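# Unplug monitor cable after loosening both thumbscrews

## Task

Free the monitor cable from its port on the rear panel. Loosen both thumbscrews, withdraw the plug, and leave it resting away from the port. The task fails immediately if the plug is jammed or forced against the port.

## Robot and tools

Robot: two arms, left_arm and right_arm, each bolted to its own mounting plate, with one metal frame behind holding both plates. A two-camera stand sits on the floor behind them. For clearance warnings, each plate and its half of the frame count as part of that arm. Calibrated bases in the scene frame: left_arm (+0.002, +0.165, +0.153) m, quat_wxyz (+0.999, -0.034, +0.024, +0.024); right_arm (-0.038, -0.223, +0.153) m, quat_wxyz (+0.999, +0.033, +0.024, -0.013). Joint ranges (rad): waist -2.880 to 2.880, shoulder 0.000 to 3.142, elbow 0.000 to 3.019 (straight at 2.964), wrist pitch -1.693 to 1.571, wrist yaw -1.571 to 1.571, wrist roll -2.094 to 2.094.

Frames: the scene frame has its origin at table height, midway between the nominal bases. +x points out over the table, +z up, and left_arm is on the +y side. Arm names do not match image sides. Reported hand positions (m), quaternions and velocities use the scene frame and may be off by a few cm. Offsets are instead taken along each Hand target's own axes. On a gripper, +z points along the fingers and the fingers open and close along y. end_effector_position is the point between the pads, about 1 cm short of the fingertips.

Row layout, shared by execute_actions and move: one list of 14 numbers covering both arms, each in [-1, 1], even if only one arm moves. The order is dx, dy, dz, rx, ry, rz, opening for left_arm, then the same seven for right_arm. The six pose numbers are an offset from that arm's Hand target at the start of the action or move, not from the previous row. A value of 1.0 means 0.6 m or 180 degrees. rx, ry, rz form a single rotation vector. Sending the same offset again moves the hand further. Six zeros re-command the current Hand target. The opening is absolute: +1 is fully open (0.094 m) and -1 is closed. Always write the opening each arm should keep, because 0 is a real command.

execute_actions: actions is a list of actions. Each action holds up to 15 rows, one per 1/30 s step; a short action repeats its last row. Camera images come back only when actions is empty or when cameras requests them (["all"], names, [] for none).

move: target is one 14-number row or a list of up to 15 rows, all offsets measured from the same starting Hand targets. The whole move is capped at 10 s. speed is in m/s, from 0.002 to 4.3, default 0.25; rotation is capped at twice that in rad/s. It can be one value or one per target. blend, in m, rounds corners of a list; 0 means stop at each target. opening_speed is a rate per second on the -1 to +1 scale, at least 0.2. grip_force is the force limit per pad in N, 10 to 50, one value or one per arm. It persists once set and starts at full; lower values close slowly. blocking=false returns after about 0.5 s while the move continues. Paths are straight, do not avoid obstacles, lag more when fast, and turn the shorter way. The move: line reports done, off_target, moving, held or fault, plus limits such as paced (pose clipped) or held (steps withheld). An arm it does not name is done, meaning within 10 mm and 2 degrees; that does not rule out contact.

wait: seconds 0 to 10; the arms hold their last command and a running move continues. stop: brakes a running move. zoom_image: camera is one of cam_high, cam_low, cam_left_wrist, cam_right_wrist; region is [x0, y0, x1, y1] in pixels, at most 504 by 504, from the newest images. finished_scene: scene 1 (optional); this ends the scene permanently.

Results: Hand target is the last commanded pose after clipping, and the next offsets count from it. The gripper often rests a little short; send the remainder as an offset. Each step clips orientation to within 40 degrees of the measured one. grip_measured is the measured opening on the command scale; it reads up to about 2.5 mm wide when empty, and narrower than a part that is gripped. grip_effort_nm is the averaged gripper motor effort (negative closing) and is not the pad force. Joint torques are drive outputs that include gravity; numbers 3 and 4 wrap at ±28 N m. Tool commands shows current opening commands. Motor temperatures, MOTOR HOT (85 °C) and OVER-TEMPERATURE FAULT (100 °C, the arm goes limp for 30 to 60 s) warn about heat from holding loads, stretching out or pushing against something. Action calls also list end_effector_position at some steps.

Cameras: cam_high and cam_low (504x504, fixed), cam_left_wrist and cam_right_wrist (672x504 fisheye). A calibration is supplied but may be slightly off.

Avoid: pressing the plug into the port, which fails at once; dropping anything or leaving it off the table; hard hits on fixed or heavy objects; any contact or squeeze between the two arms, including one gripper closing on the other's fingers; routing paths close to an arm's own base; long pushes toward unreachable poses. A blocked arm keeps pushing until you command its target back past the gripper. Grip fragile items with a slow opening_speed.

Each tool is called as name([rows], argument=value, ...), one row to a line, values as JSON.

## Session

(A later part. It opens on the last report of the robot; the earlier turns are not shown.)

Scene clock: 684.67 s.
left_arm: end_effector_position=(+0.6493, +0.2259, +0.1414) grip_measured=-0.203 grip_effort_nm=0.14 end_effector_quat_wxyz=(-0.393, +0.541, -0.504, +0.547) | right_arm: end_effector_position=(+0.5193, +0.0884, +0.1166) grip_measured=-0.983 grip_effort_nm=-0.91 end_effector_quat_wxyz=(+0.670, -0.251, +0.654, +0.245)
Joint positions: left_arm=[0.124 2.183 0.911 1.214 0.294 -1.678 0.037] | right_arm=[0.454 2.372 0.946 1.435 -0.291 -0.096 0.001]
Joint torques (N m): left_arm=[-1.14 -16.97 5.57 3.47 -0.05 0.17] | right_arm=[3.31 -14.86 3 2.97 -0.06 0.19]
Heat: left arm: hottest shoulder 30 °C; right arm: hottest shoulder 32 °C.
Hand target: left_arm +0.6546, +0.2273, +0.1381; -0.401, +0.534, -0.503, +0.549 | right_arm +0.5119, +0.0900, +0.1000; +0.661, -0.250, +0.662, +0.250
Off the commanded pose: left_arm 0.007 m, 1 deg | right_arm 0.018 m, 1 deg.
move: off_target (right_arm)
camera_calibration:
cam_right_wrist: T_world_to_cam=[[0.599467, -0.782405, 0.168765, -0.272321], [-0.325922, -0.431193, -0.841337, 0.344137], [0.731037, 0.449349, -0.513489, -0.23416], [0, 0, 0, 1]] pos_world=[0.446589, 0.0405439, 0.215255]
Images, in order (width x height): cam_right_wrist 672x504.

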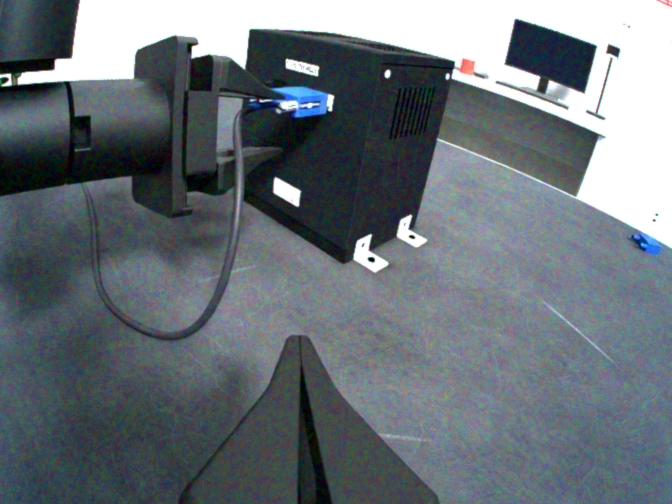

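move([
  [0.0217, 0.0, 0, 0,0,0,-0.15, 0,0,0,0,0,0,-1],
  [0.0217, 0, 0, 0,0,0,-0.42, 0,0,0,0,0,0,-1],
  [-0.0095, 0, 0, 0,0,0,-0.42, 0,0,0,0,0,0,-1],
  [-0.0095, 0, 0, 0,0,0,-0.1, 0,0,0,0,0,0,-1],
], speed=0.12, cameras=["cam_right_wrist","cam_left_wrist"])

zoom_image(camera="cam_right_wrist", region=[250, 70, 320, 130])

Scene clock: 689.33 s.
left_arm: end_effector_position=(+0.6489, +0.2298, +0.1444) grip_measured=-0.104 grip_effort_nm=0.15 end_effector_quat_wxyz=(-0.397, +0.536, -0.502, +0.550) | right_arm: end_effector_position=(+0.5193, +0.0884, +0.1166) grip_measured=-0.983 grip_effort_nm=-0.91 end_effector_quat_wxyz=(+0.670, -0.251, +0.654, +0.245)
Joint positions: left_arm=[0.132 2.183 0.911 1.23 0.303 -1.677 0.042] | right_arm=[0.454 2.372 0.946 1.435 -0.291 -0.096 0.001]
Joint torques (N m): left_arm=[-0.67 -16.91 5.93 2.55 0.05 0.15] | right_arm=[3.31 -14.86 2.99 2.95 -0.06 0.19]
Heat: left arm: hottest shoulder 30 °C; right arm: hottest shoulder 32 °C.
Hand target: left_arm +0.6552, +0.2329, +0.1369; -0.401, +0.534, -0.503, +0.549 | right_arm +0.5119, +0.0900, +0.1000; +0.661, -0.250, +0.662, +0.250
Off the commanded pose: left_arm 0.010 m, 1 deg | right_arm 0.018 m, 1 deg.
move: off_target (right_arm); target 4's new opening was sent with left_arm's hand 0.011 m and 1 deg from that target
camera_calibration:
cam_left_wrist: T_world_to_cam=[[0.0855265, 0.299529, 0.950246, -0.265905], [-0.642525, -0.712341, 0.282369, 0.574365], [0.761477, -0.634707, 0.131531, -0.23998], [0, 0, 0, 1]] pos_world=[0.574525, 0.336473, 0.122057]
cam_right_wrist: T_world_to_cam=[[0.599467, -0.782405, 0.168765, -0.272321], [-0.325922, -0.431193, -0.841337, 0.344137], [0.731037, 0.449349, -0.513489, -0.23416], [0, 0, 0, 1]] pos_world=[0.446589, 0.0405439, 0.215255]
Images, in order (width x height): cam_left_wrist 672x504, cam_right_wrist 672x504.

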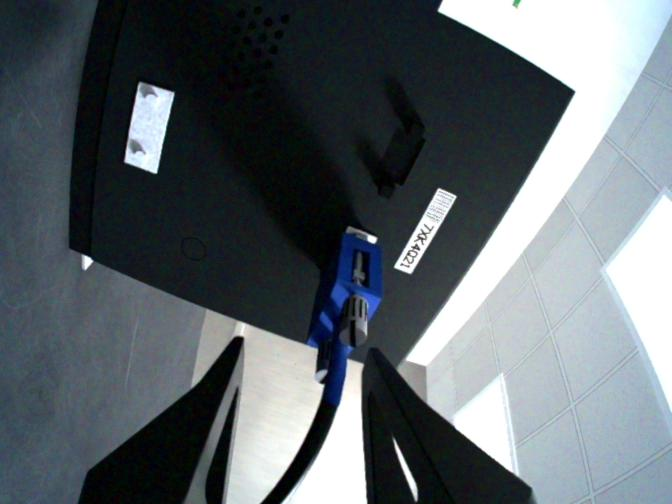

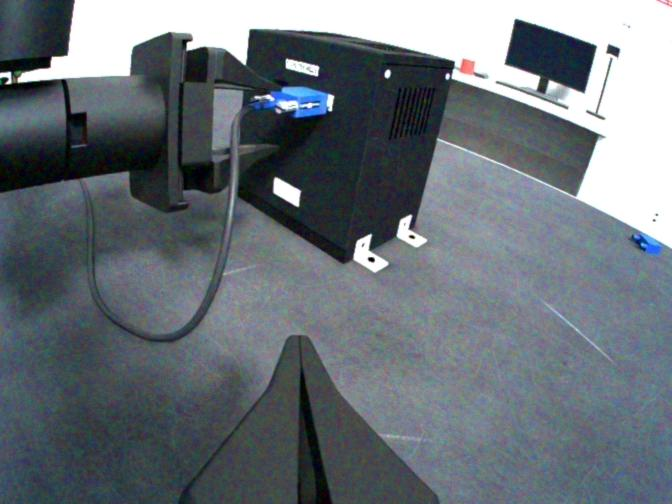

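Scaled by 7.200 from the camera's 672x504 image, which has a finer 960x720 frame.

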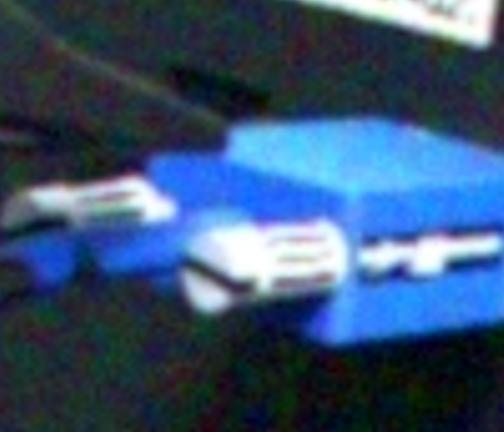

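move([
  [0.0217, -0.02, 0, 0,0,0.1,-0.3, 0,0,0,0,0,0,-1],
  [0.0217, -0.02, 0, 0,0,0.1,-0.9, 0,0,0,0,0,0,-1],
], speed=0.15, cameras=["cam_right_wrist","cam_high"])

zoom_image(camera="cam_right_wrist", region=[240, 70, 340, 130])

zoom_image(camera="cam_high", region=[340, 240, 400, 300])

Scene clock: 695.47 s.
left_arm: end_effector_position=(+0.6519, +0.2261, +0.1524) grip_measured=-0.838 grip_effort_nm=-1.03 end_effector_quat_wxyz=(+0.481, -0.454, +0.573, -0.484) | right_arm: end_effector_position=(+0.5193, +0.0884, +0.1166) grip_measured=-0.983 grip_effort_nm=-0.91 end_effector_quat_wxyz=(+0.670, -0.251, +0.654, +0.245)
Joint positions: left_arm=[0.12 2.17 0.911 1.226 0.283 -1.376 0.008] | right_arm=[0.454 2.372 0.946 1.435 -0.291 -0.096 0.001]
Joint torques (N m): left_arm=[-1.55 -18.84 4.63 1.76 -0.07 0.3] | right_arm=[3.25 -14.86 2.99 2.93 -0.06 0.19]
Heat: left arm: hottest shoulder 30 °C; right arm: hottest shoulder 32 °C.
Hand target: left_arm +0.6550, +0.2224, +0.1511; +0.482, -0.448, +0.580, -0.479 | right_arm +0.5119, +0.0900, +0.1000; +0.661, -0.250, +0.662, +0.250
Off the commanded pose: left_arm 0.005 m, 1 deg | right_arm 0.018 m, 1 deg.
move: off_target (right_arm); target 2's new opening was sent with left_arm's hand 0.011 m and 1 deg from that target
camera_calibration:
cam_right_wrist: T_world_to_cam=[[0.599467, -0.782405, 0.168765, -0.272321], [-0.325922, -0.431193, -0.841337, 0.344137], [0.731037, 0.449349, -0.513489, -0.23416], [0, 0, 0, 1]] pos_world=[0.446589, 0.0405439, 0.215255]
Images, in order (width x height): cam_high 504x504, cam_right_wrist 672x504.

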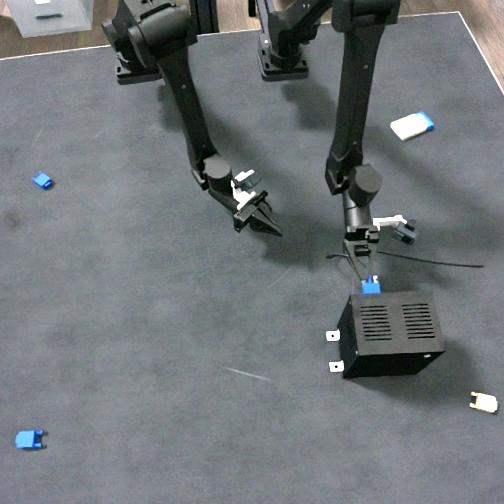

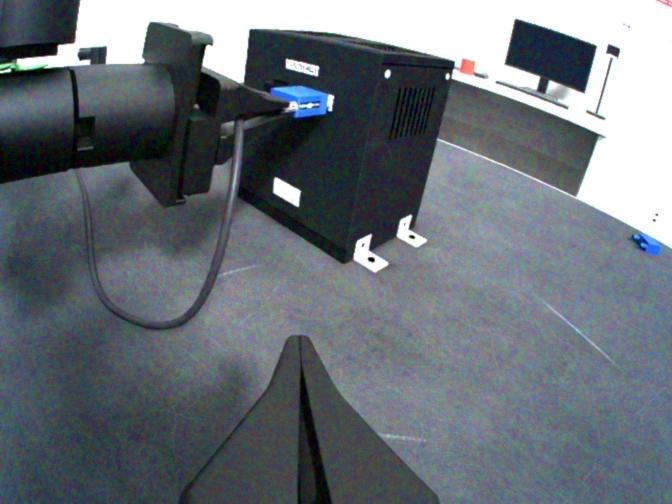

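Scaled by 5.040 from the camera's 672x504 image, which has a finer 960x720 frame.

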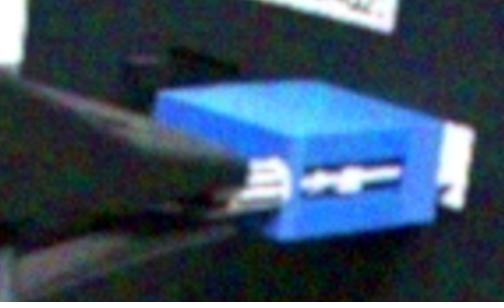

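Scaled by 8.400 from the camera's 504x504 image, which has a finer 720x720 frame.

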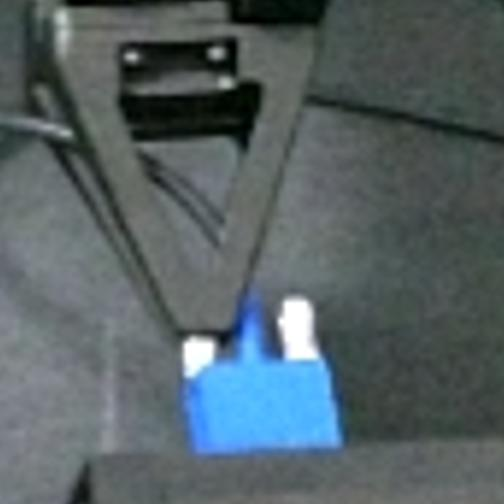

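move([
  [0, 0, 0, 0,0,-0.1333,-0.9, 0,0,0,0,0,0,-1],
], speed=0.3)

Scene clock: 698.40 s.
left_arm: end_effector_position=(+0.6519, +0.2261, +0.1524) grip_measured=-0.850 grip_effort_nm=-1.04 end_effector_quat_wxyz=(-0.392, +0.545, -0.487, +0.559) | right_arm: end_effector_position=(+0.5193, +0.0884, +0.1166) grip_measured=-0.983 grip_effort_nm=-0.91 end_effector_quat_wxyz=(+0.670, -0.251, +0.654, +0.245)
Joint positions: left_arm=[0.12 2.17 0.911 1.226 0.283 -1.718 0.007] | right_arm=[0.454 2.372 0.946 1.435 -0.291 -0.096 0.001]
Joint torques (N m): left_arm=[-1.61 -19.08 4.57 1.72 -0.1 -0.5] | right_arm=[3.19 -14.86 2.99 2.97 -0.05 0.19]
Heat: left arm: hottest shoulder 30 °C; right arm: hottest shoulder 32 °C.
Hand target: left_arm +0.6550, +0.2224, +0.1511; -0.372, +0.559, -0.475, +0.569 | right_arm +0.5119, +0.0900, +0.1000; +0.661, -0.250, +0.662, +0.250
Off the commanded pose: left_arm 0.005 m, 3 deg | right_arm 0.018 m, 1 deg.
move: off_target (left_arm, right_arm)

move([
  [0, 0, 0, 0,0,0,-0.6, 0,0,0,0,0,0,-1],
  [0, 0, 0, 0,0,0.1944,-0.6, 0,0,0,0,0,0,-1],
  [0, 0, 0, 0,0,0.1944,-0.9, 0,0,0,0,0,0,-1],
  [0, 0, 0, 0,0,0,-0.9, 0,0,0,0,0,0,-1],
], speed=0.5)

move([
  [0, 0, 0, 0,0,0,-0.6, 0,0,0,0,0,0,-1],
  [0, 0, 0, 0,0,0.1944,-0.6, 0,0,0,0,0,0,-1],
  [0, 0, 0, 0,0,0.1944,-0.9, 0,0,0,0,0,0,-1],
  [0, 0, 0, 0,0,0,-0.9, 0,0,0,0,0,0,-1],
  [0, 0, 0, 0,0,0,-0.2, 0,0,0,0,0,0,-1],
], speed=0.5, cameras=["cam_right_wrist"])

zoom_image(camera="cam_right_wrist", region=[250, 70, 320, 130])

Scene clock: 705.10 s.
left_arm: end_effector_position=(+0.6519, +0.2255, +0.1521) grip_measured=-0.849 grip_effort_nm=-1.04 end_effector_quat_wxyz=(-0.387, +0.548, -0.486, +0.560) | right_arm: end_effector_position=(+0.5193, +0.0884, +0.1166) grip_measured=-0.983 grip_effort_nm=-0.91 end_effector_quat_wxyz=(+0.670, -0.251, +0.654, +0.245)
Joint positions: left_arm=[0.12 2.168 0.911 1.222 0.285 -1.728 0.007] | right_arm=[0.454 2.372 0.946 1.435 -0.291 -0.096 0.001]
Joint torques (N m): left_arm=[-1.61 -18.84 4.64 1.91 -0.13 -0.38] | right_arm=[3.31 -14.92 2.97 2.97 -0.05 0.19]
Heat: left arm: hottest shoulder 30 °C; right arm: hottest shoulder 32 °C.
Hand target: left_arm +0.6550, +0.2224, +0.1512; -0.372, +0.559, -0.475, +0.569 | right_arm +0.5119, +0.0900, +0.1000; +0.661, -0.250, +0.662, +0.250
Off the commanded pose: left_arm 0.005 m, 3 deg | right_arm 0.018 m, 1 deg.
move: off_target (left_arm, right_arm)

Scene clock: 710.40 s.
left_arm: end_effector_position=(+0.6519, +0.2256, +0.1515) grip_measured=-0.204 grip_effort_nm=0.14 end_effector_quat_wxyz=(-0.379, +0.556, -0.478, +0.565) | right_arm: end_effector_position=(+0.5193, +0.0884, +0.1166) grip_measured=-0.983 grip_effort_nm=-0.91 end_effector_quat_wxyz=(+0.670, -0.251, +0.654, +0.245)
Joint positions: left_arm=[0.119 2.168 0.911 1.219 0.281 -1.757 0.037] | right_arm=[0.454 2.372 0.946 1.435 -0.291 -0.096 0.001]
Joint torques (N m): left_arm=[-1.79 -18.96 4.62 2.03 -0.01 -0.1] | right_arm=[3.37 -14.86 2.99 2.97 -0.06 0.19]
Heat: left arm: hottest shoulder 30 °C; right arm: hottest shoulder 32 °C.
Hand target: left_arm +0.6550, +0.2221, +0.1512; -0.372, +0.559, -0.475, +0.569 | right_arm +0.5119, +0.0900, +0.1000; +0.661, -0.250, +0.662, +0.250
Off the commanded pose: left_arm 0.005 m, 1 deg | right_arm 0.018 m, 1 deg.
move: off_target (right_arm)
camera_calibration:
cam_right_wrist: T_world_to_cam=[[0.599467, -0.782405, 0.168765, -0.272321], [-0.325922, -0.431193, -0.841337, 0.344137], [0.731037, 0.449349, -0.513489, -0.23416], [0, 0, 0, 1]] pos_world=[0.446589, 0.0405439, 0.215255]
Images, in order (width x height): cam_right_wrist 672x504.

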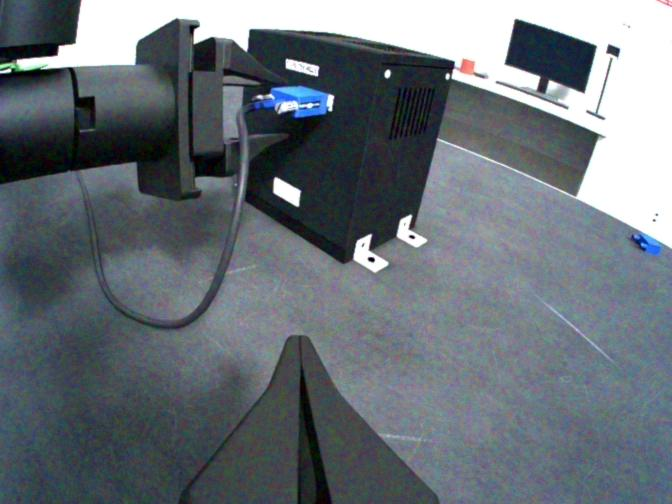

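Scaled by 7.200 from the camera's 672x504 image, which has a finer 960x720 frame.

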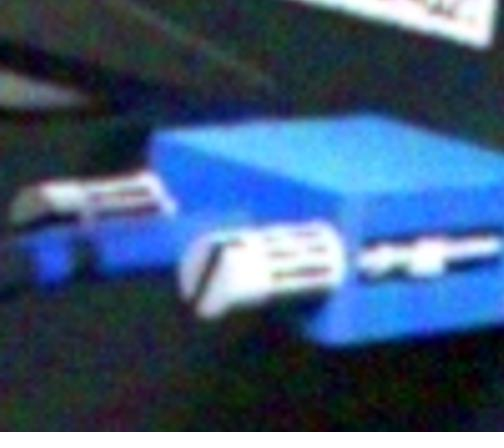

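move([
  [0, 0, 0, 0,0,0.2,-0.55, 0,0,0,0,0,0,-1],
  [0, 0, 0, 0,0,0.2,-0.9, 0,0,0,0,0,0,-1],
  [0, 0, 0, 0,0,0,-0.9, 0,0,0,0,0,0,-1],
  [0, 0, 0, 0,0,0,-0.55, 0,0,0,0,0,0,-1],
  [0, 0, 0, 0,0,0.2,-0.55, 0,0,0,0,0,0,-1],
  [0, 0, 0, 0,0,0.2,-0.9, 0,0,0,0,0,0,-1],
  [0, 0, 0, 0,0,0,-0.9, 0,0,0,0,0,0,-1],
], speed=0.8)

move([
  [0, 0, 0, 0,0,0,-0.55, 0,0,0,0,0,0,-1],
  [0, 0, 0, 0,0,0.2,-0.55, 0,0,0,0,0,0,-1],
  [0, 0, 0, 0,0,0.2,-0.9, 0,0,0,0,0,0,-1],
  [0, 0, 0, 0,0,0,-0.9, 0,0,0,0,0,0,-1],
  [0, 0, 0, 0,0,0,-0.55, 0,0,0,0,0,0,-1],
  [0, 0, 0, 0,0,0.2,-0.55, 0,0,0,0,0,0,-1],
  [0, 0, 0, 0,0,0.2,-0.9, 0,0,0,0,0,0,-1],
  [0, 0, 0, 0,0,0,-0.9, 0,0,0,0,0,0,-1],
  [0, 0, 0, 0,0,0,-0.2, 0,0,0,0,0,0,-1],
], speed=0.8, cameras=["cam_right_wrist"])

zoom_image(camera="cam_right_wrist", region=[250, 70, 320, 130])

Scene clock: 722.60 s.
left_arm: end_effector_position=(+0.6520, +0.2256, +0.1524) grip_measured=-0.849 grip_effort_nm=-1.04 end_effector_quat_wxyz=(-0.384, +0.551, -0.482, +0.562) | right_arm: end_effector_position=(+0.5193, +0.0884, +0.1166) grip_measured=-0.983 grip_effort_nm=-0.91 end_effector_quat_wxyz=(+0.670, -0.251, +0.654, +0.245)
Joint positions: left_arm=[0.119 2.167 0.911 1.221 0.283 -1.74 0.007] | right_arm=[0.454 2.372 0.946 1.435 -0.291 -0.096 0.001]
Joint torques (N m): left_arm=[-1.67 -18.84 4.67 1.98 -0.09 -0.27] | right_arm=[3.25 -14.92 2.99 2.97 -0.05 0.19]
Heat: left arm: hottest shoulder 31 °C; right arm: hottest shoulder 32 °C.
Hand target: left_arm +0.6550, +0.2223, +0.1512; -0.372, +0.559, -0.474, +0.569 | right_arm +0.5119, +0.0900, +0.1000; +0.661, -0.250, +0.662, +0.250
Off the commanded pose: left_arm 0.005 m, 2 deg | right_arm 0.018 m, 1 deg.
move: off_target (right_arm)

Scene clock: 732.13 s.
left_arm: end_effector_position=(+0.6521, +0.2255, +0.1522) grip_measured=-0.204 grip_effort_nm=0.15 end_effector_quat_wxyz=(-0.379, +0.556, -0.477, +0.565) | right_arm: end_effector_position=(+0.5193, +0.0884, +0.1166) grip_measured=-0.983 grip_effort_nm=-0.91 end_effector_quat_wxyz=(+0.670, -0.251, +0.654, +0.245)
Joint positions: left_arm=[0.118 2.167 0.911 1.219 0.281 -1.757 0.037] | right_arm=[0.454 2.372 0.946 1.435 -0.291 -0.096 0.001]
Joint torques (N m): left_arm=[-1.61 -18.73 4.66 2.06 0 -0.13] | right_arm=[3.31 -14.86 3 2.96 -0.05 0.19]
Heat: left arm: hottest shoulder 32 °C; right arm: hottest shoulder 32 °C.
Hand target: left_arm +0.6550, +0.2221, +0.1511; -0.372, +0.559, -0.475, +0.569 | right_arm +0.5119, +0.0900, +0.1000; +0.661, -0.250, +0.662, +0.250
Off the commanded pose: left_arm 0.004 m, 1 deg | right_arm 0.018 m, 1 deg.
move: off_target (right_arm)
camera_calibration:
cam_right_wrist: T_world_to_cam=[[0.599467, -0.782405, 0.168765, -0.272321], [-0.325922, -0.431193, -0.841337, 0.344137], [0.731037, 0.449349, -0.513489, -0.23416], [0, 0, 0, 1]] pos_world=[0.446589, 0.0405439, 0.215255]
Images, in order (width x height): cam_right_wrist 672x504.

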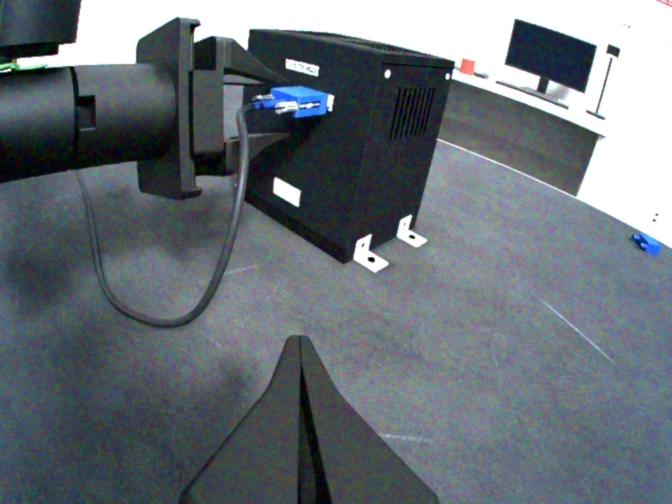

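Scaled by 7.200 from the camera's 672x504 image, which has a finer 960x720 frame.

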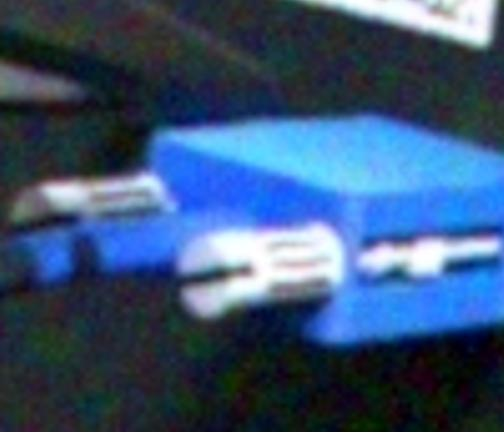

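move([
  [0.0058, 0.0297, 0, 0,0,0.0972,-0.2, 0,0,0,0,0,0,-1],
  [0.0058, 0.0297, 0, 0,0,0.0972,-0.6, 0,0,0,0,0,0,-1],
  [-0.0233, 0.0188, 0, 0,0,0.0972,-0.6, 0,0,0,0,0,0,-1],
  [-0.0233, 0.0188, 0, 0,0,0.0972,-0.1, 0,0,0,0,0,0,-1],
], speed=0.12, cameras=["cam_right_wrist"])

zoom_image(camera="cam_right_wrist", region=[250, 70, 320, 130])

Scene clock: 738.57 s.
left_arm: end_effector_position=(+0.6497, +0.2292, +0.1462) grip_measured=-0.104 grip_effort_nm=0.15 end_effector_quat_wxyz=(+0.454, -0.480, +0.550, -0.510) | right_arm: end_effector_position=(+0.5193, +0.0884, +0.1166) grip_measured=-0.983 grip_effort_nm=-0.91 end_effector_quat_wxyz=(+0.670, -0.251, +0.654, +0.245)
Joint positions: left_arm=[0.131 2.187 0.913 1.244 0.302 -1.478 0.042] | right_arm=[0.454 2.372 0.946 1.435 -0.291 -0.096 0.001]
Joint torques (N m): left_arm=[-0.79 -17.2 5.7 1.96 0.06 0.19] | right_arm=[3.25 -14.86 3 2.96 -0.06 0.19]
Heat: left arm: hottest shoulder 32 °C; right arm: hottest shoulder 32 °C.
Hand target: left_arm +0.6550, +0.2325, +0.1362; +0.454, -0.481, +0.554, -0.505 | right_arm +0.5119, +0.0900, +0.1000; +0.661, -0.250, +0.662, +0.250
Off the commanded pose: left_arm 0.012 m, 1 deg | right_arm 0.018 m, 1 deg.
move: off_target (left_arm, right_arm); target 4's new opening was sent with left_arm's hand 0.013 m and 1 deg from that target
camera_calibration:
cam_right_wrist: T_world_to_cam=[[0.599467, -0.782405, 0.168765, -0.272321], [-0.325922, -0.431193, -0.841337, 0.344137], [0.731037, 0.449349, -0.513489, -0.23416], [0, 0, 0, 1]] pos_world=[0.446589, 0.0405439, 0.215255]
Images, in order (width x height): cam_right_wrist 672x504.

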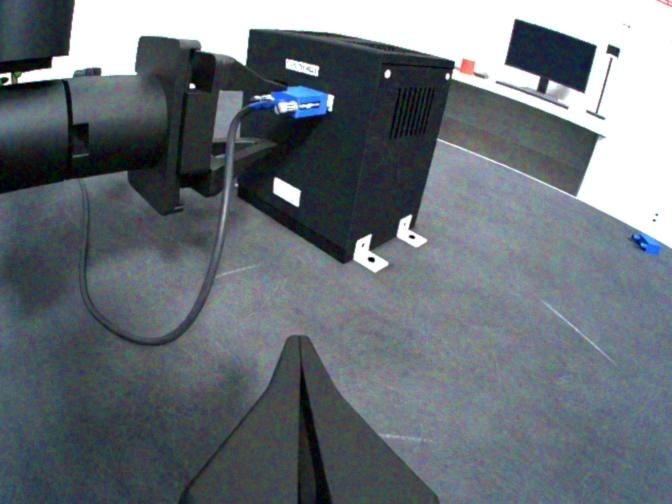

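Scaled by 7.200 from the camera's 672x504 image, which has a finer 960x720 frame.

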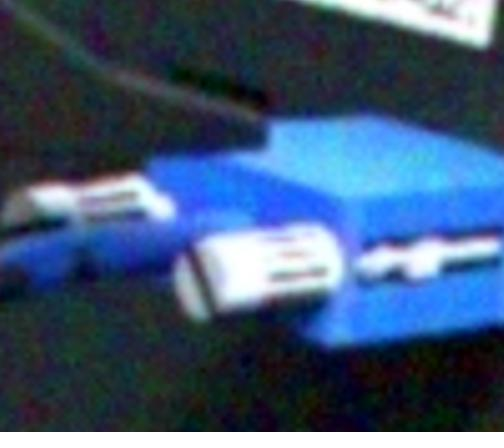

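move([
  [0.0312, 0, 0, 0,0,0,-0.35, 0,0,0,0,0,0,-1],
  [0.0312, 0, 0, 0,0,0,-0.6, 0,0,0,0,0,0,-1],
  [-0.015, 0, 0, 0,0,0,-0.6, 0,0,0,0,0,0,-1],
  [-0.015, 0, 0, 0,0,0,-0.4, 0,0,0,0,0,0,-1],
  [0.0312, 0, 0, 0,0,0,-0.4, 0,0,0,0,0,0,-1],
  [0.0312, 0, 0, 0,0,0,-0.6, 0,0,0,0,0,0,-1],
  [-0.015, 0, 0, 0,0,0,-0.6, 0,0,0,0,0,0,-1],
], speed=0.15, cameras=["cam_right_wrist"])

zoom_image(camera="cam_right_wrist", region=[250, 70, 320, 130])

Scene clock: 746.20 s.
left_arm: end_effector_position=(+0.6504, +0.2382, +0.1470) grip_measured=-0.597 grip_effort_nm=-0.18 end_effector_quat_wxyz=(+0.455, -0.479, +0.550, -0.511) | right_arm: end_effector_position=(+0.5193, +0.0884, +0.1166) grip_measured=-0.983 grip_effort_nm=-0.91 end_effector_quat_wxyz=(+0.670, -0.251, +0.654, +0.245)
Joint positions: left_arm=[0.149 2.187 0.919 1.241 0.32 -1.477 0.019] | right_arm=[0.454 2.372 0.946 1.435 -0.291 -0.096 0.001]
Joint torques (N m): left_arm=[-0.67 -17.08 5.89 1.76 0.03 0.17] | right_arm=[3.31 -14.92 2.99 2.97 -0.06 0.19]
Heat: left arm: hottest shoulder 31 °C; right arm: hottest shoulder 32 °C.
Hand target: left_arm +0.6562, +0.2414, +0.1364; +0.454, -0.481, +0.554, -0.505 | right_arm +0.5119, +0.0900, +0.1000; +0.661, -0.250, +0.662, +0.250
Off the commanded pose: left_arm 0.012 m, 1 deg | right_arm 0.018 m, 1 deg.
move: off_target (left_arm, right_arm); target 2's new opening was sent with left_arm's hand 0.012 m and 1 deg from that target; target 4's new opening was sent with left_arm's hand 0.013 m and 1 deg from that target; target 6's new opening was sent with left_arm's hand 0.012 m and 1 deg from that target
camera_calibration:
cam_right_wrist: T_world_to_cam=[[0.599467, -0.782405, 0.168765, -0.272321], [-0.325922, -0.431193, -0.841337, 0.344137], [0.731037, 0.449349, -0.513489, -0.23416], [0, 0, 0, 1]] pos_world=[0.446589, 0.0405439, 0.215255]
Images, in order (width x height): cam_right_wrist 672x504.

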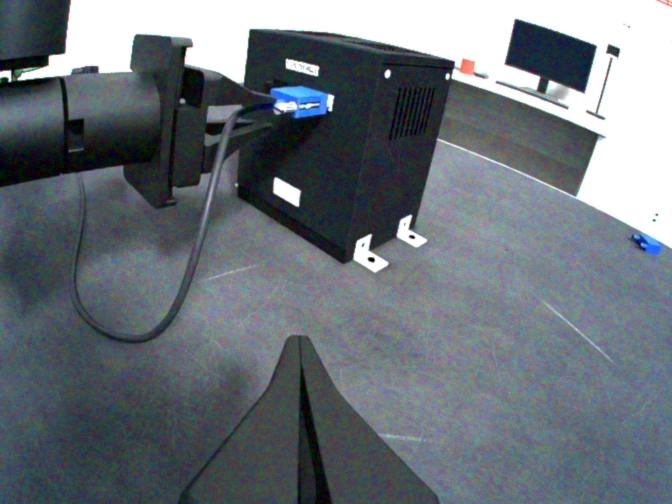

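Scaled by 7.200 from the camera's 672x504 image, which has a finer 960x720 frame.

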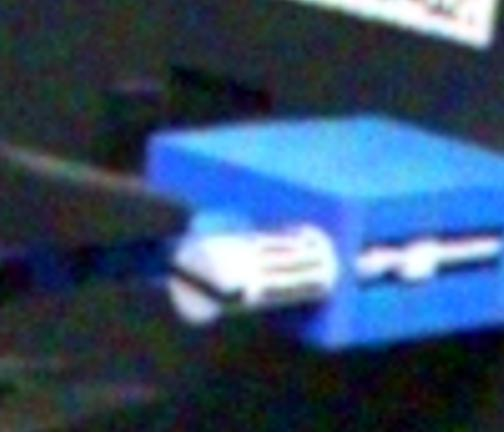

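move([
  [0, 0, 0, 0,0,0,-0.4, 0,0,0,0,0,0,-1],
  [0.0462, 0, 0, 0,0,0,-0.4, 0,0,0,0,0,0,-1],
  [0.0462, 0, 0, 0,0,0,-0.6, 0,0,0,0,0,0,-1],
  [0.005, 0, 0, 0,0,0,-0.6, 0,0,0,0,0,0,-1],
  [0.005, 0, 0, 0,0,0,-0.4, 0,0,0,0,0,0,-1],
  [0.0462, 0, 0, 0,0,0,-0.4, 0,0,0,0,0,0,-1],
  [0.0462, 0, 0, 0,0,0,-0.6, 0,0,0,0,0,0,-1],
  [0.005, 0, 0, 0,0,0,-0.6, 0,0,0,0,0,0,-1],
], speed=0.15, cameras=["cam_right_wrist","cam_high"])

zoom_image(camera="cam_right_wrist", region=[250, 70, 320, 130])

zoom_image(camera="cam_high", region=[340, 240, 400, 300])

Scene clock: 754.93 s.
left_arm: end_effector_position=(+0.6510, +0.2350, +0.1470) grip_measured=-0.597 grip_effort_nm=-0.19 end_effector_quat_wxyz=(+0.455, -0.479, +0.550, -0.511) | right_arm: end_effector_position=(+0.5193, +0.0884, +0.1166) grip_measured=-0.983 grip_effort_nm=-0.91 end_effector_quat_wxyz=(+0.670, -0.251, +0.654, +0.245)
Joint positions: left_arm=[0.142 2.187 0.919 1.24 0.314 -1.477 0.019] | right_arm=[0.454 2.372 0.946 1.435 -0.291 -0.096 0.001]
Joint torques (N m): left_arm=[-0.79 -17.26 5.59 1.87 0.04 0.17] | right_arm=[3.25 -14.86 3 2.96 -0.06 0.19]
Heat: left arm: hottest shoulder 30 °C; right arm: hottest shoulder 32 °C.
Hand target: left_arm +0.6558, +0.2383, +0.1364; +0.454, -0.481, +0.554, -0.506 | right_arm +0.5119, +0.0900, +0.1000; +0.661, -0.250, +0.662, +0.250
Off the commanded pose: left_arm 0.012 m, 1 deg | right_arm 0.018 m, 1 deg.
move: off_target (left_arm, right_arm); target 3's new opening was sent with left_arm's hand 0.013 m and 1 deg from that target; target 5's new opening was sent with left_arm's hand 0.012 m and 1 deg from that target; target 7's new opening was sent with left_arm's hand 0.013 m and 1 deg from that target
camera_calibration:
cam_right_wrist: T_world_to_cam=[[0.599467, -0.782405, 0.168765, -0.272321], [-0.325922, -0.431193, -0.841337, 0.344137], [0.731037, 0.449349, -0.513489, -0.23416], [0, 0, 0, 1]] pos_world=[0.446589, 0.0405439, 0.215255]
Images, in order (width x height): cam_high 504x504, cam_right_wrist 672x504.

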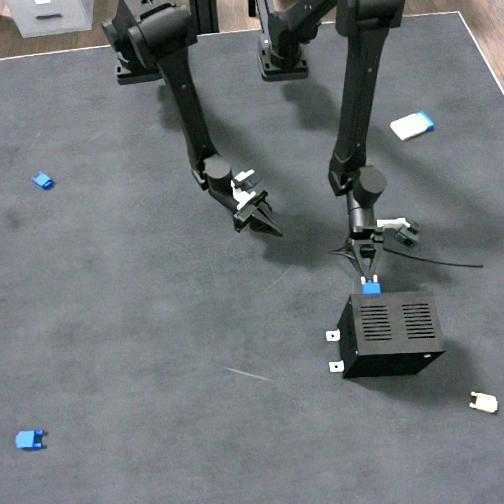

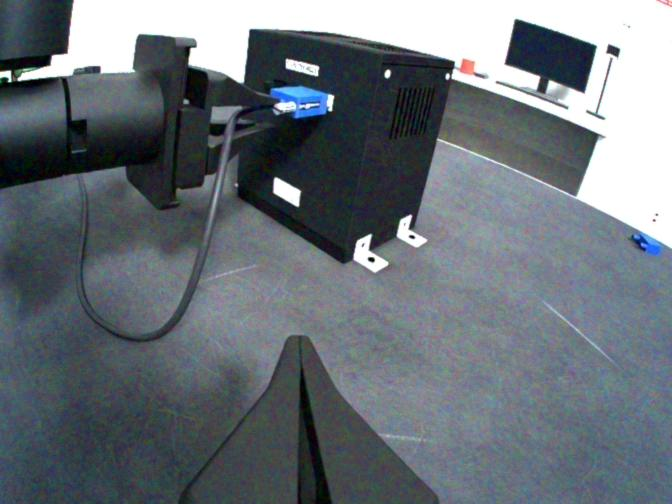

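Scaled by 7.200 from the camera's 672x504 image, which has a finer 960x720 frame.

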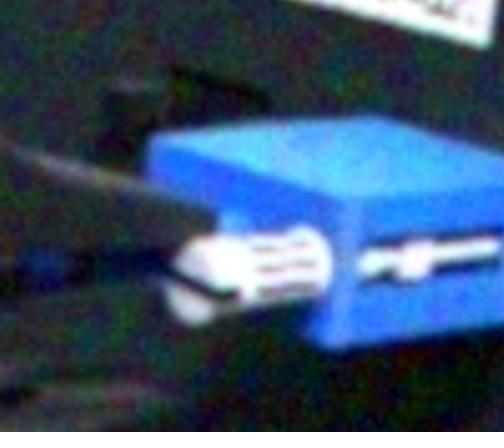

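Scaled by 8.400 from the camera's 504x504 image, which has a finer 720x720 frame.

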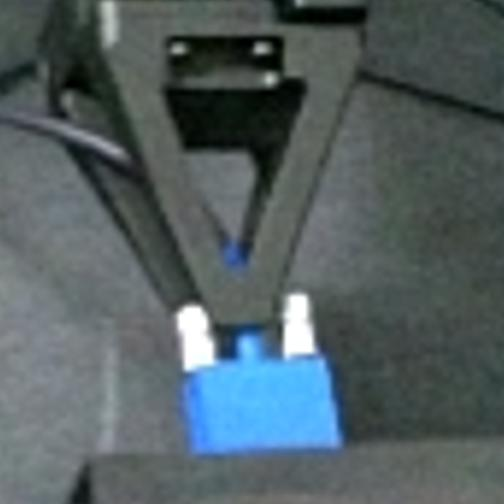

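move([
  [0, 0, 0, 0,0,0,-0.4, 0,0,0,0,0,0,-1],
  [0.0412, 0, 0, 0,0,0,-0.4, 0,0,0,0,0,0,-1],
], speed=0.15, cameras=["cam_right_wrist"])

zoom_image(camera="cam_right_wrist", region=[250, 70, 320, 130])

move([
  [0, 0, 0, 0,0,0,-0.1, 0,0,0,0,0,0,-1],
], speed=0.15, cameras=["cam_right_wrist"])

zoom_image(camera="cam_right_wrist", region=[250, 70, 320, 130])

Scene clock: 759.13 s.
left_arm: end_effector_position=(+0.6541, +0.2206, +0.1475) grip_measured=-0.403 grip_effort_nm=0.14 end_effector_quat_wxyz=(+0.458, -0.482, +0.548, -0.507) | right_arm: end_effector_position=(+0.5193, +0.0884, +0.1166) grip_measured=-0.983 grip_effort_nm=-0.91 end_effector_quat_wxyz=(+0.670, -0.251, +0.654, +0.245)
Joint positions: left_arm=[0.107 2.187 0.919 1.239 0.267 -1.477 0.028] | right_arm=[0.454 2.372 0.946 1.435 -0.291 -0.096 0.001]
Joint torques (N m): left_arm=[-2.08 -17.26 4.11 2.91 -0.02 0.16] | right_arm=[3.31 -14.92 2.97 2.95 -0.06 0.19]
Heat: left arm: hottest shoulder 30 °C; right arm: hottest shoulder 32 °C.
Hand target: left_arm +0.6527, +0.2138, +0.1360; +0.454, -0.480, +0.554, -0.506 | right_arm +0.5119, +0.0900, +0.1000; +0.661, -0.250, +0.662, +0.250
Off the commanded pose: left_arm 0.013 m, 1 deg | right_arm 0.018 m, 1 deg.
move: off_target (left_arm, right_arm)
camera_calibration:
cam_right_wrist: T_world_to_cam=[[0.599467, -0.782405, 0.168765, -0.272321], [-0.325922, -0.431193, -0.841337, 0.344137], [0.731037, 0.449349, -0.513489, -0.23416], [0, 0, 0, 1]] pos_world=[0.446589, 0.0405439, 0.215255]
Images, in order (width x height): cam_right_wrist 672x504.

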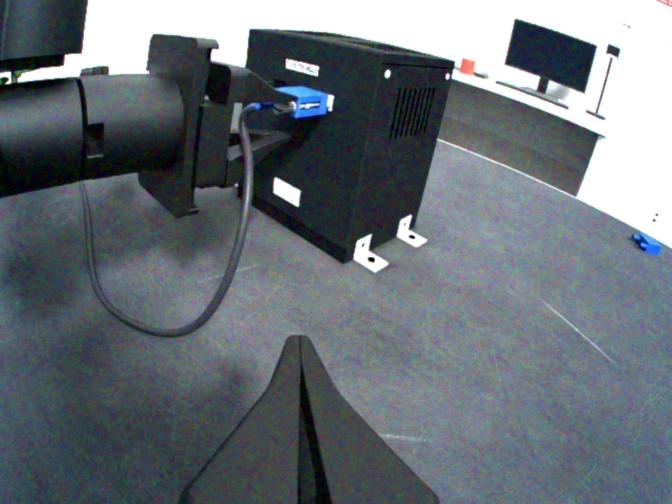

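Scaled by 7.200 from the camera's 672x504 image, which has a finer 960x720 frame.

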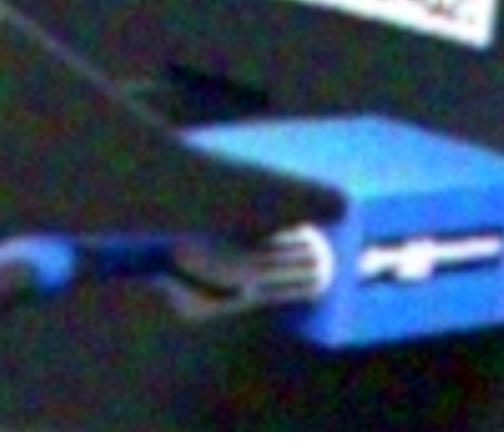

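Scene clock: 759.67 s.
left_arm: end_effector_position=(+0.6541, +0.2206, +0.1475) grip_measured=-0.104 grip_effort_nm=0.15 end_effector_quat_wxyz=(+0.458, -0.482, +0.548, -0.507) | right_arm: end_effector_position=(+0.5193, +0.0884, +0.1166) grip_measured=-0.983 grip_effort_nm=-0.91 end_effector_quat_wxyz=(+0.670, -0.251, +0.654, +0.245)
Joint positions: left_arm=[0.107 2.187 0.919 1.239 0.266 -1.477 0.042] | right_arm=[0.454 2.372 0.946 1.435 -0.291 -0.096 0.001]
Joint torques (N m): left_arm=[-1.96 -17.08 4.05 2.89 -0.01 0.15] | right_arm=[3.37 -14.86 2.99 2.97 -0.06 0.19]
Heat: left arm: hottest shoulder 30 °C; right arm: hottest shoulder 32 °C.
Hand target: left_arm +0.6527, +0.2138, +0.1360; +0.454, -0.481, +0.554, -0.506 | right_arm +0.5119, +0.0900, +0.1000; +0.661, -0.250, +0.662, +0.250
Off the commanded pose: left_arm 0.013 m, 1 deg | right_arm 0.018 m, 1 deg.
move: off_target (left_arm, right_arm)
camera_calibration:
cam_right_wrist: T_world_to_cam=[[0.599467, -0.782405, 0.168765, -0.272321], [-0.325922, -0.431193, -0.841337, 0.344137], [0.731037, 0.449349, -0.513489, -0.23416], [0, 0, 0, 1]] pos_world=[0.446589, 0.0405439, 0.215255]
Images, in order (width x height): cam_right_wrist 672x504.

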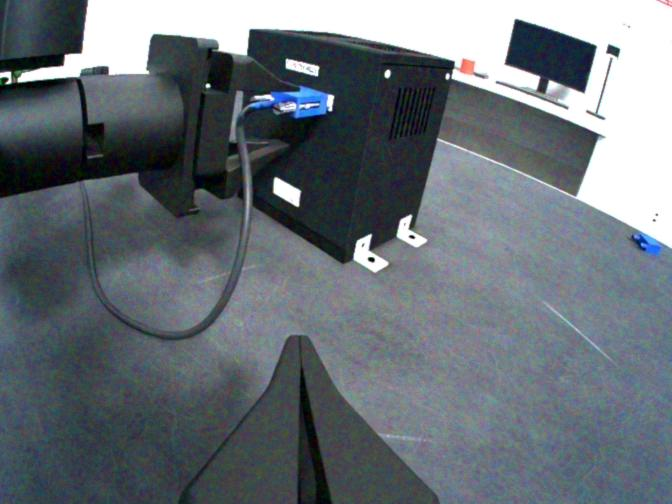

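Scaled by 7.200 from the camera's 672x504 image, which has a finer 960x720 frame.

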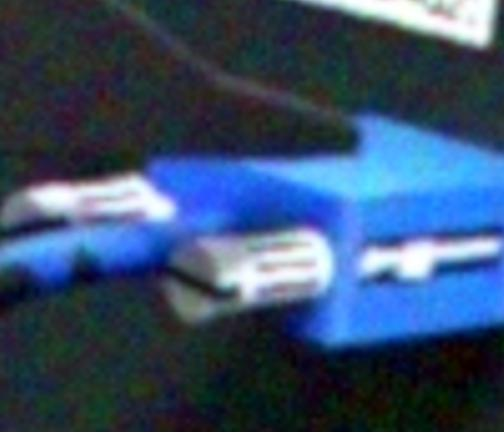

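move([
  [0, 0, 0, 0,0,0,-0.66, 0,0,0,0,0,0,-1],
  [-0.0312, 0, 0, 0,0,0,-0.66, 0,0,0,0,0,0,-1],
  [-0.0312, 0, 0, 0,0,0,-0.1, 0,0,0,0,0,0,-1],
], speed=0.12, cameras=["cam_right_wrist"])

zoom_image(camera="cam_right_wrist", region=[250, 70, 320, 130])

Scene clock: 763.27 s.
left_arm: end_effector_position=(+0.6519, +0.2302, +0.1475) grip_measured=-0.104 grip_effort_nm=0.15 end_effector_quat_wxyz=(+0.456, -0.479, +0.549, -0.511) | right_arm: end_effector_position=(+0.5193, +0.0884, +0.1166) grip_measured=-0.983 grip_effort_nm=-0.91 end_effector_quat_wxyz=(+0.670, -0.251, +0.654, +0.245)
Joint positions: left_arm=[0.131 2.188 0.919 1.243 0.302 -1.477 0.042] | right_arm=[0.454 2.372 0.946 1.435 -0.291 -0.096 0.001]
Joint torques (N m): left_arm=[-0.97 -17.26 5.24 2.02 0.04 0.17] | right_arm=[3.31 -14.8 3 2.97 -0.05 0.19]
Heat: left arm: hottest shoulder 30 °C; right arm: hottest shoulder 32 °C.
Hand target: left_arm +0.6551, +0.2325, +0.1363; +0.454, -0.481, +0.554, -0.505 | right_arm +0.5119, +0.0900, +0.1000; +0.661, -0.250, +0.662, +0.250
Off the commanded pose: left_arm 0.012 m, 1 deg | right_arm 0.018 m, 1 deg.
move: off_target (left_arm, right_arm); target 3's new opening was sent with left_arm's hand 0.013 m and 1 deg from that target
camera_calibration:
cam_right_wrist: T_world_to_cam=[[0.599467, -0.782405, 0.168765, -0.272321], [-0.325922, -0.431193, -0.841337, 0.344137], [0.731037, 0.449349, -0.513489, -0.23416], [0, 0, 0, 1]] pos_world=[0.446589, 0.0405439, 0.215255]
Images, in order (width x height): cam_right_wrist 672x504.

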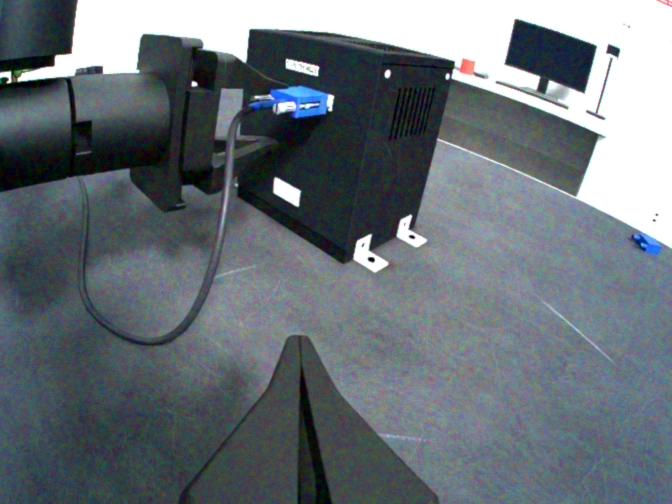

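Scaled by 7.200 from the camera's 672x504 image, which has a finer 960x720 frame.

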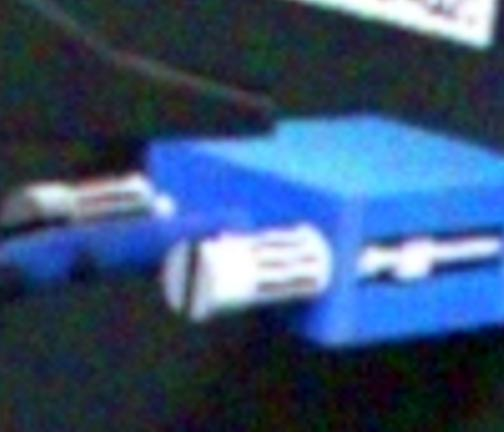

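move([
  [0.0312, 0, 0, 0,0,0,-0.4, 0,0,0,0,0,0,-1],
  [0.0312, 0, 0, 0,0,0,-0.66, 0,0,0,0,0,0,-1],
  [-0.0100, 0, 0, 0,0,0,-0.66, 0,0,0,0,0,0,-1],
  [-0.0100, 0, 0, 0,0,0,-0.1, 0,0,0,0,0,0,-1],
], speed=0.15, cameras=["cam_right_wrist"])

zoom_image(camera="cam_right_wrist", region=[250, 70, 320, 130])

Scene clock: 767.43 s.
left_arm: end_effector_position=(+0.6513, +0.2351, +0.1467) grip_measured=-0.104 grip_effort_nm=0.15 end_effector_quat_wxyz=(+0.455, -0.479, +0.550, -0.511) | right_arm: end_effector_position=(+0.5193, +0.0884, +0.1166) grip_measured=-0.983 grip_effort_nm=-0.91 end_effector_quat_wxyz=(+0.670, -0.251, +0.654, +0.245)
Joint positions: left_arm=[0.142 2.188 0.921 1.239 0.314 -1.477 0.042] | right_arm=[0.454 2.372 0.946 1.435 -0.291 -0.096 0.001]
Joint torques (N m): left_arm=[-0.79 -17.2 5.5 1.98 0.02 0.17] | right_arm=[3.25 -14.8 2.99 2.96 -0.05 0.19]
Heat: left arm: hottest shoulder 30 °C; right arm: hottest shoulder 32 °C.
Hand target: left_arm +0.6560, +0.2384, +0.1366; +0.454, -0.480, +0.554, -0.506 | right_arm +0.5119, +0.0900, +0.1000; +0.661, -0.250, +0.662, +0.250
Off the commanded pose: left_arm 0.012 m, 1 deg | right_arm 0.018 m, 1 deg.
move: off_target (left_arm, right_arm); target 2's new opening was sent with left_arm's hand 0.014 m and 1 deg from that target; target 4's new opening was sent with left_arm's hand 0.013 m and 1 deg from that target
camera_calibration:
cam_right_wrist: T_world_to_cam=[[0.599467, -0.782405, 0.168765, -0.272321], [-0.325922, -0.431193, -0.841337, 0.344137], [0.731037, 0.449349, -0.513489, -0.23416], [0, 0, 0, 1]] pos_world=[0.446589, 0.0405439, 0.215255]
Images, in order (width x height): cam_right_wrist 672x504.

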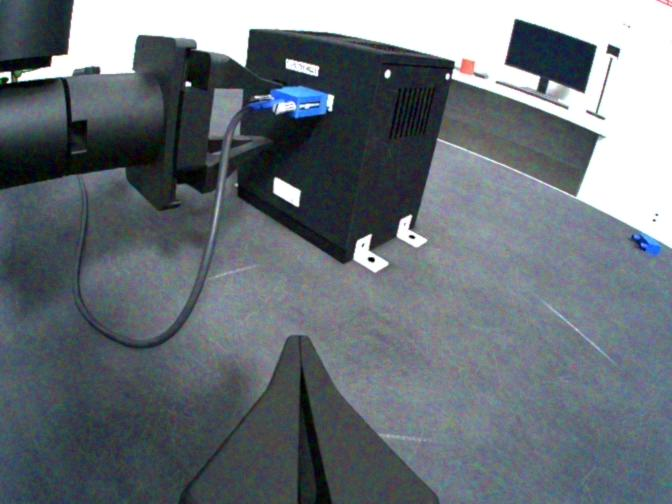

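Scaled by 7.200 from the camera's 672x504 image, which has a finer 960x720 frame.

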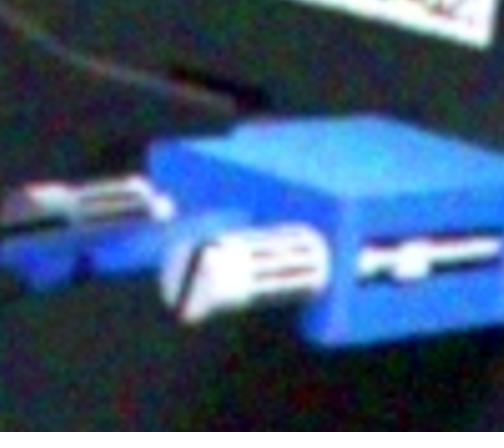

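move([
  [0.0412, 0, 0, 0,0,0,-0.4, 0,0,0,0,0,0,-1],
  [0.0412, 0, 0, 0,0,0,-0.67, 0,0,0,0,0,0,-1],
  [0, 0, 0, 0,0,0,-0.67, 0,0,0,0,0,0,-1],
  [0, 0, 0, 0,0,0,-0.4, 0,0,0,0,0,0,-1],
  [0.0412, 0, 0, 0,0,0,-0.4, 0,0,0,0,0,0,-1],
  [0.0412, 0, 0, 0,0,0,-0.67, 0,0,0,0,0,0,-1],
  [0, 0, 0, 0,0,0,-0.67, 0,0,0,0,0,0,-1],
], speed=0.15, cameras=["cam_right_wrist","cam_high"])

zoom_image(camera="cam_right_wrist", region=[250, 70, 320, 130])

zoom_image(camera="cam_high", region=[340, 240, 400, 300])

Scene clock: 774.70 s.
left_arm: end_effector_position=(+0.6516, +0.2343, +0.1482) grip_measured=-0.667 grip_effort_nm=-0.19 end_effector_quat_wxyz=(+0.457, -0.477, +0.549, -0.512) | right_arm: end_effector_position=(+0.5193, +0.0884, +0.1166) grip_measured=-0.983 grip_effort_nm=-0.91 end_effector_quat_wxyz=(+0.670, -0.251, +0.654, +0.245)
Joint positions: left_arm=[0.141 2.188 0.921 1.245 0.315 -1.477 0.016] | right_arm=[0.454 2.372 0.946 1.435 -0.291 -0.096 0.001]
Joint torques (N m): left_arm=[-0.85 -17.08 5.53 1.66 0 0.17] | right_arm=[3.31 -14.86 2.99 2.95 -0.05 0.19]
Heat: left arm: hottest shoulder 30 °C; right arm: hottest shoulder 32 °C.
Hand target: left_arm +0.6559, +0.2385, +0.1366; +0.454, -0.481, +0.554, -0.506 | right_arm +0.5119, +0.0900, +0.1000; +0.661, -0.250, +0.662, +0.250
Off the commanded pose: left_arm 0.013 m, 1 deg | right_arm 0.018 m, 1 deg.
move: off_target (left_arm, right_arm); target 2's new opening was sent with left_arm's hand 0.013 m and 1 deg from that target; target 4's new opening was sent with left_arm's hand 0.013 m and 1 deg from that target; target 6's new opening was sent with left_arm's hand 0.013 m and 1 deg from that target
camera_calibration:
cam_right_wrist: T_world_to_cam=[[0.599467, -0.782405, 0.168765, -0.272321], [-0.325922, -0.431193, -0.841337, 0.344137], [0.731037, 0.449349, -0.513489, -0.23416], [0, 0, 0, 1]] pos_world=[0.446589, 0.0405439, 0.215255]
Images, in order (width x height): cam_high 504x504, cam_right_wrist 672x504.

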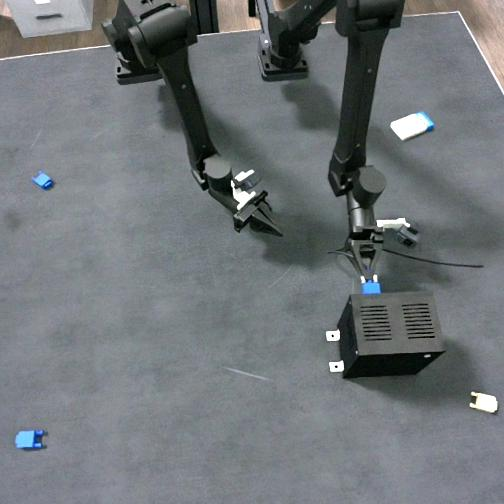

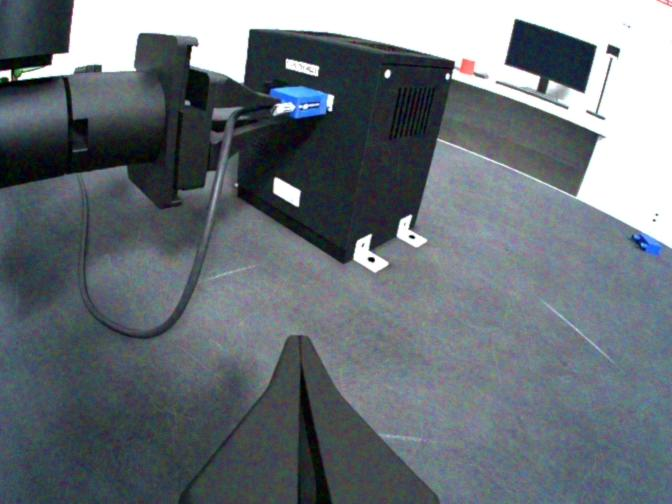

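Scaled by 7.200 from the camera's 672x504 image, which has a finer 960x720 frame.

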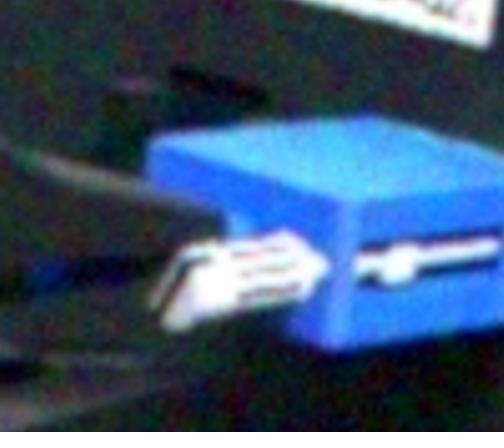

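Scaled by 8.400 from the camera's 504x504 image, which has a finer 720x720 frame.

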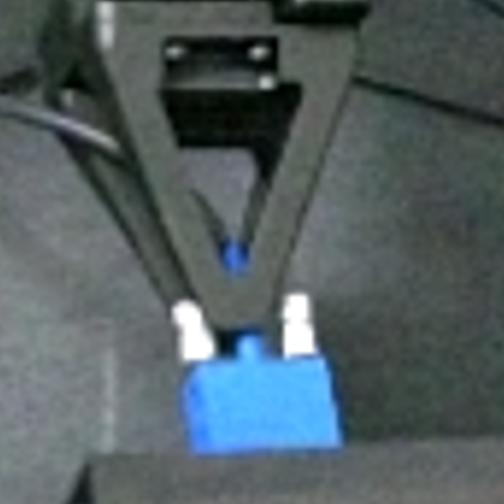

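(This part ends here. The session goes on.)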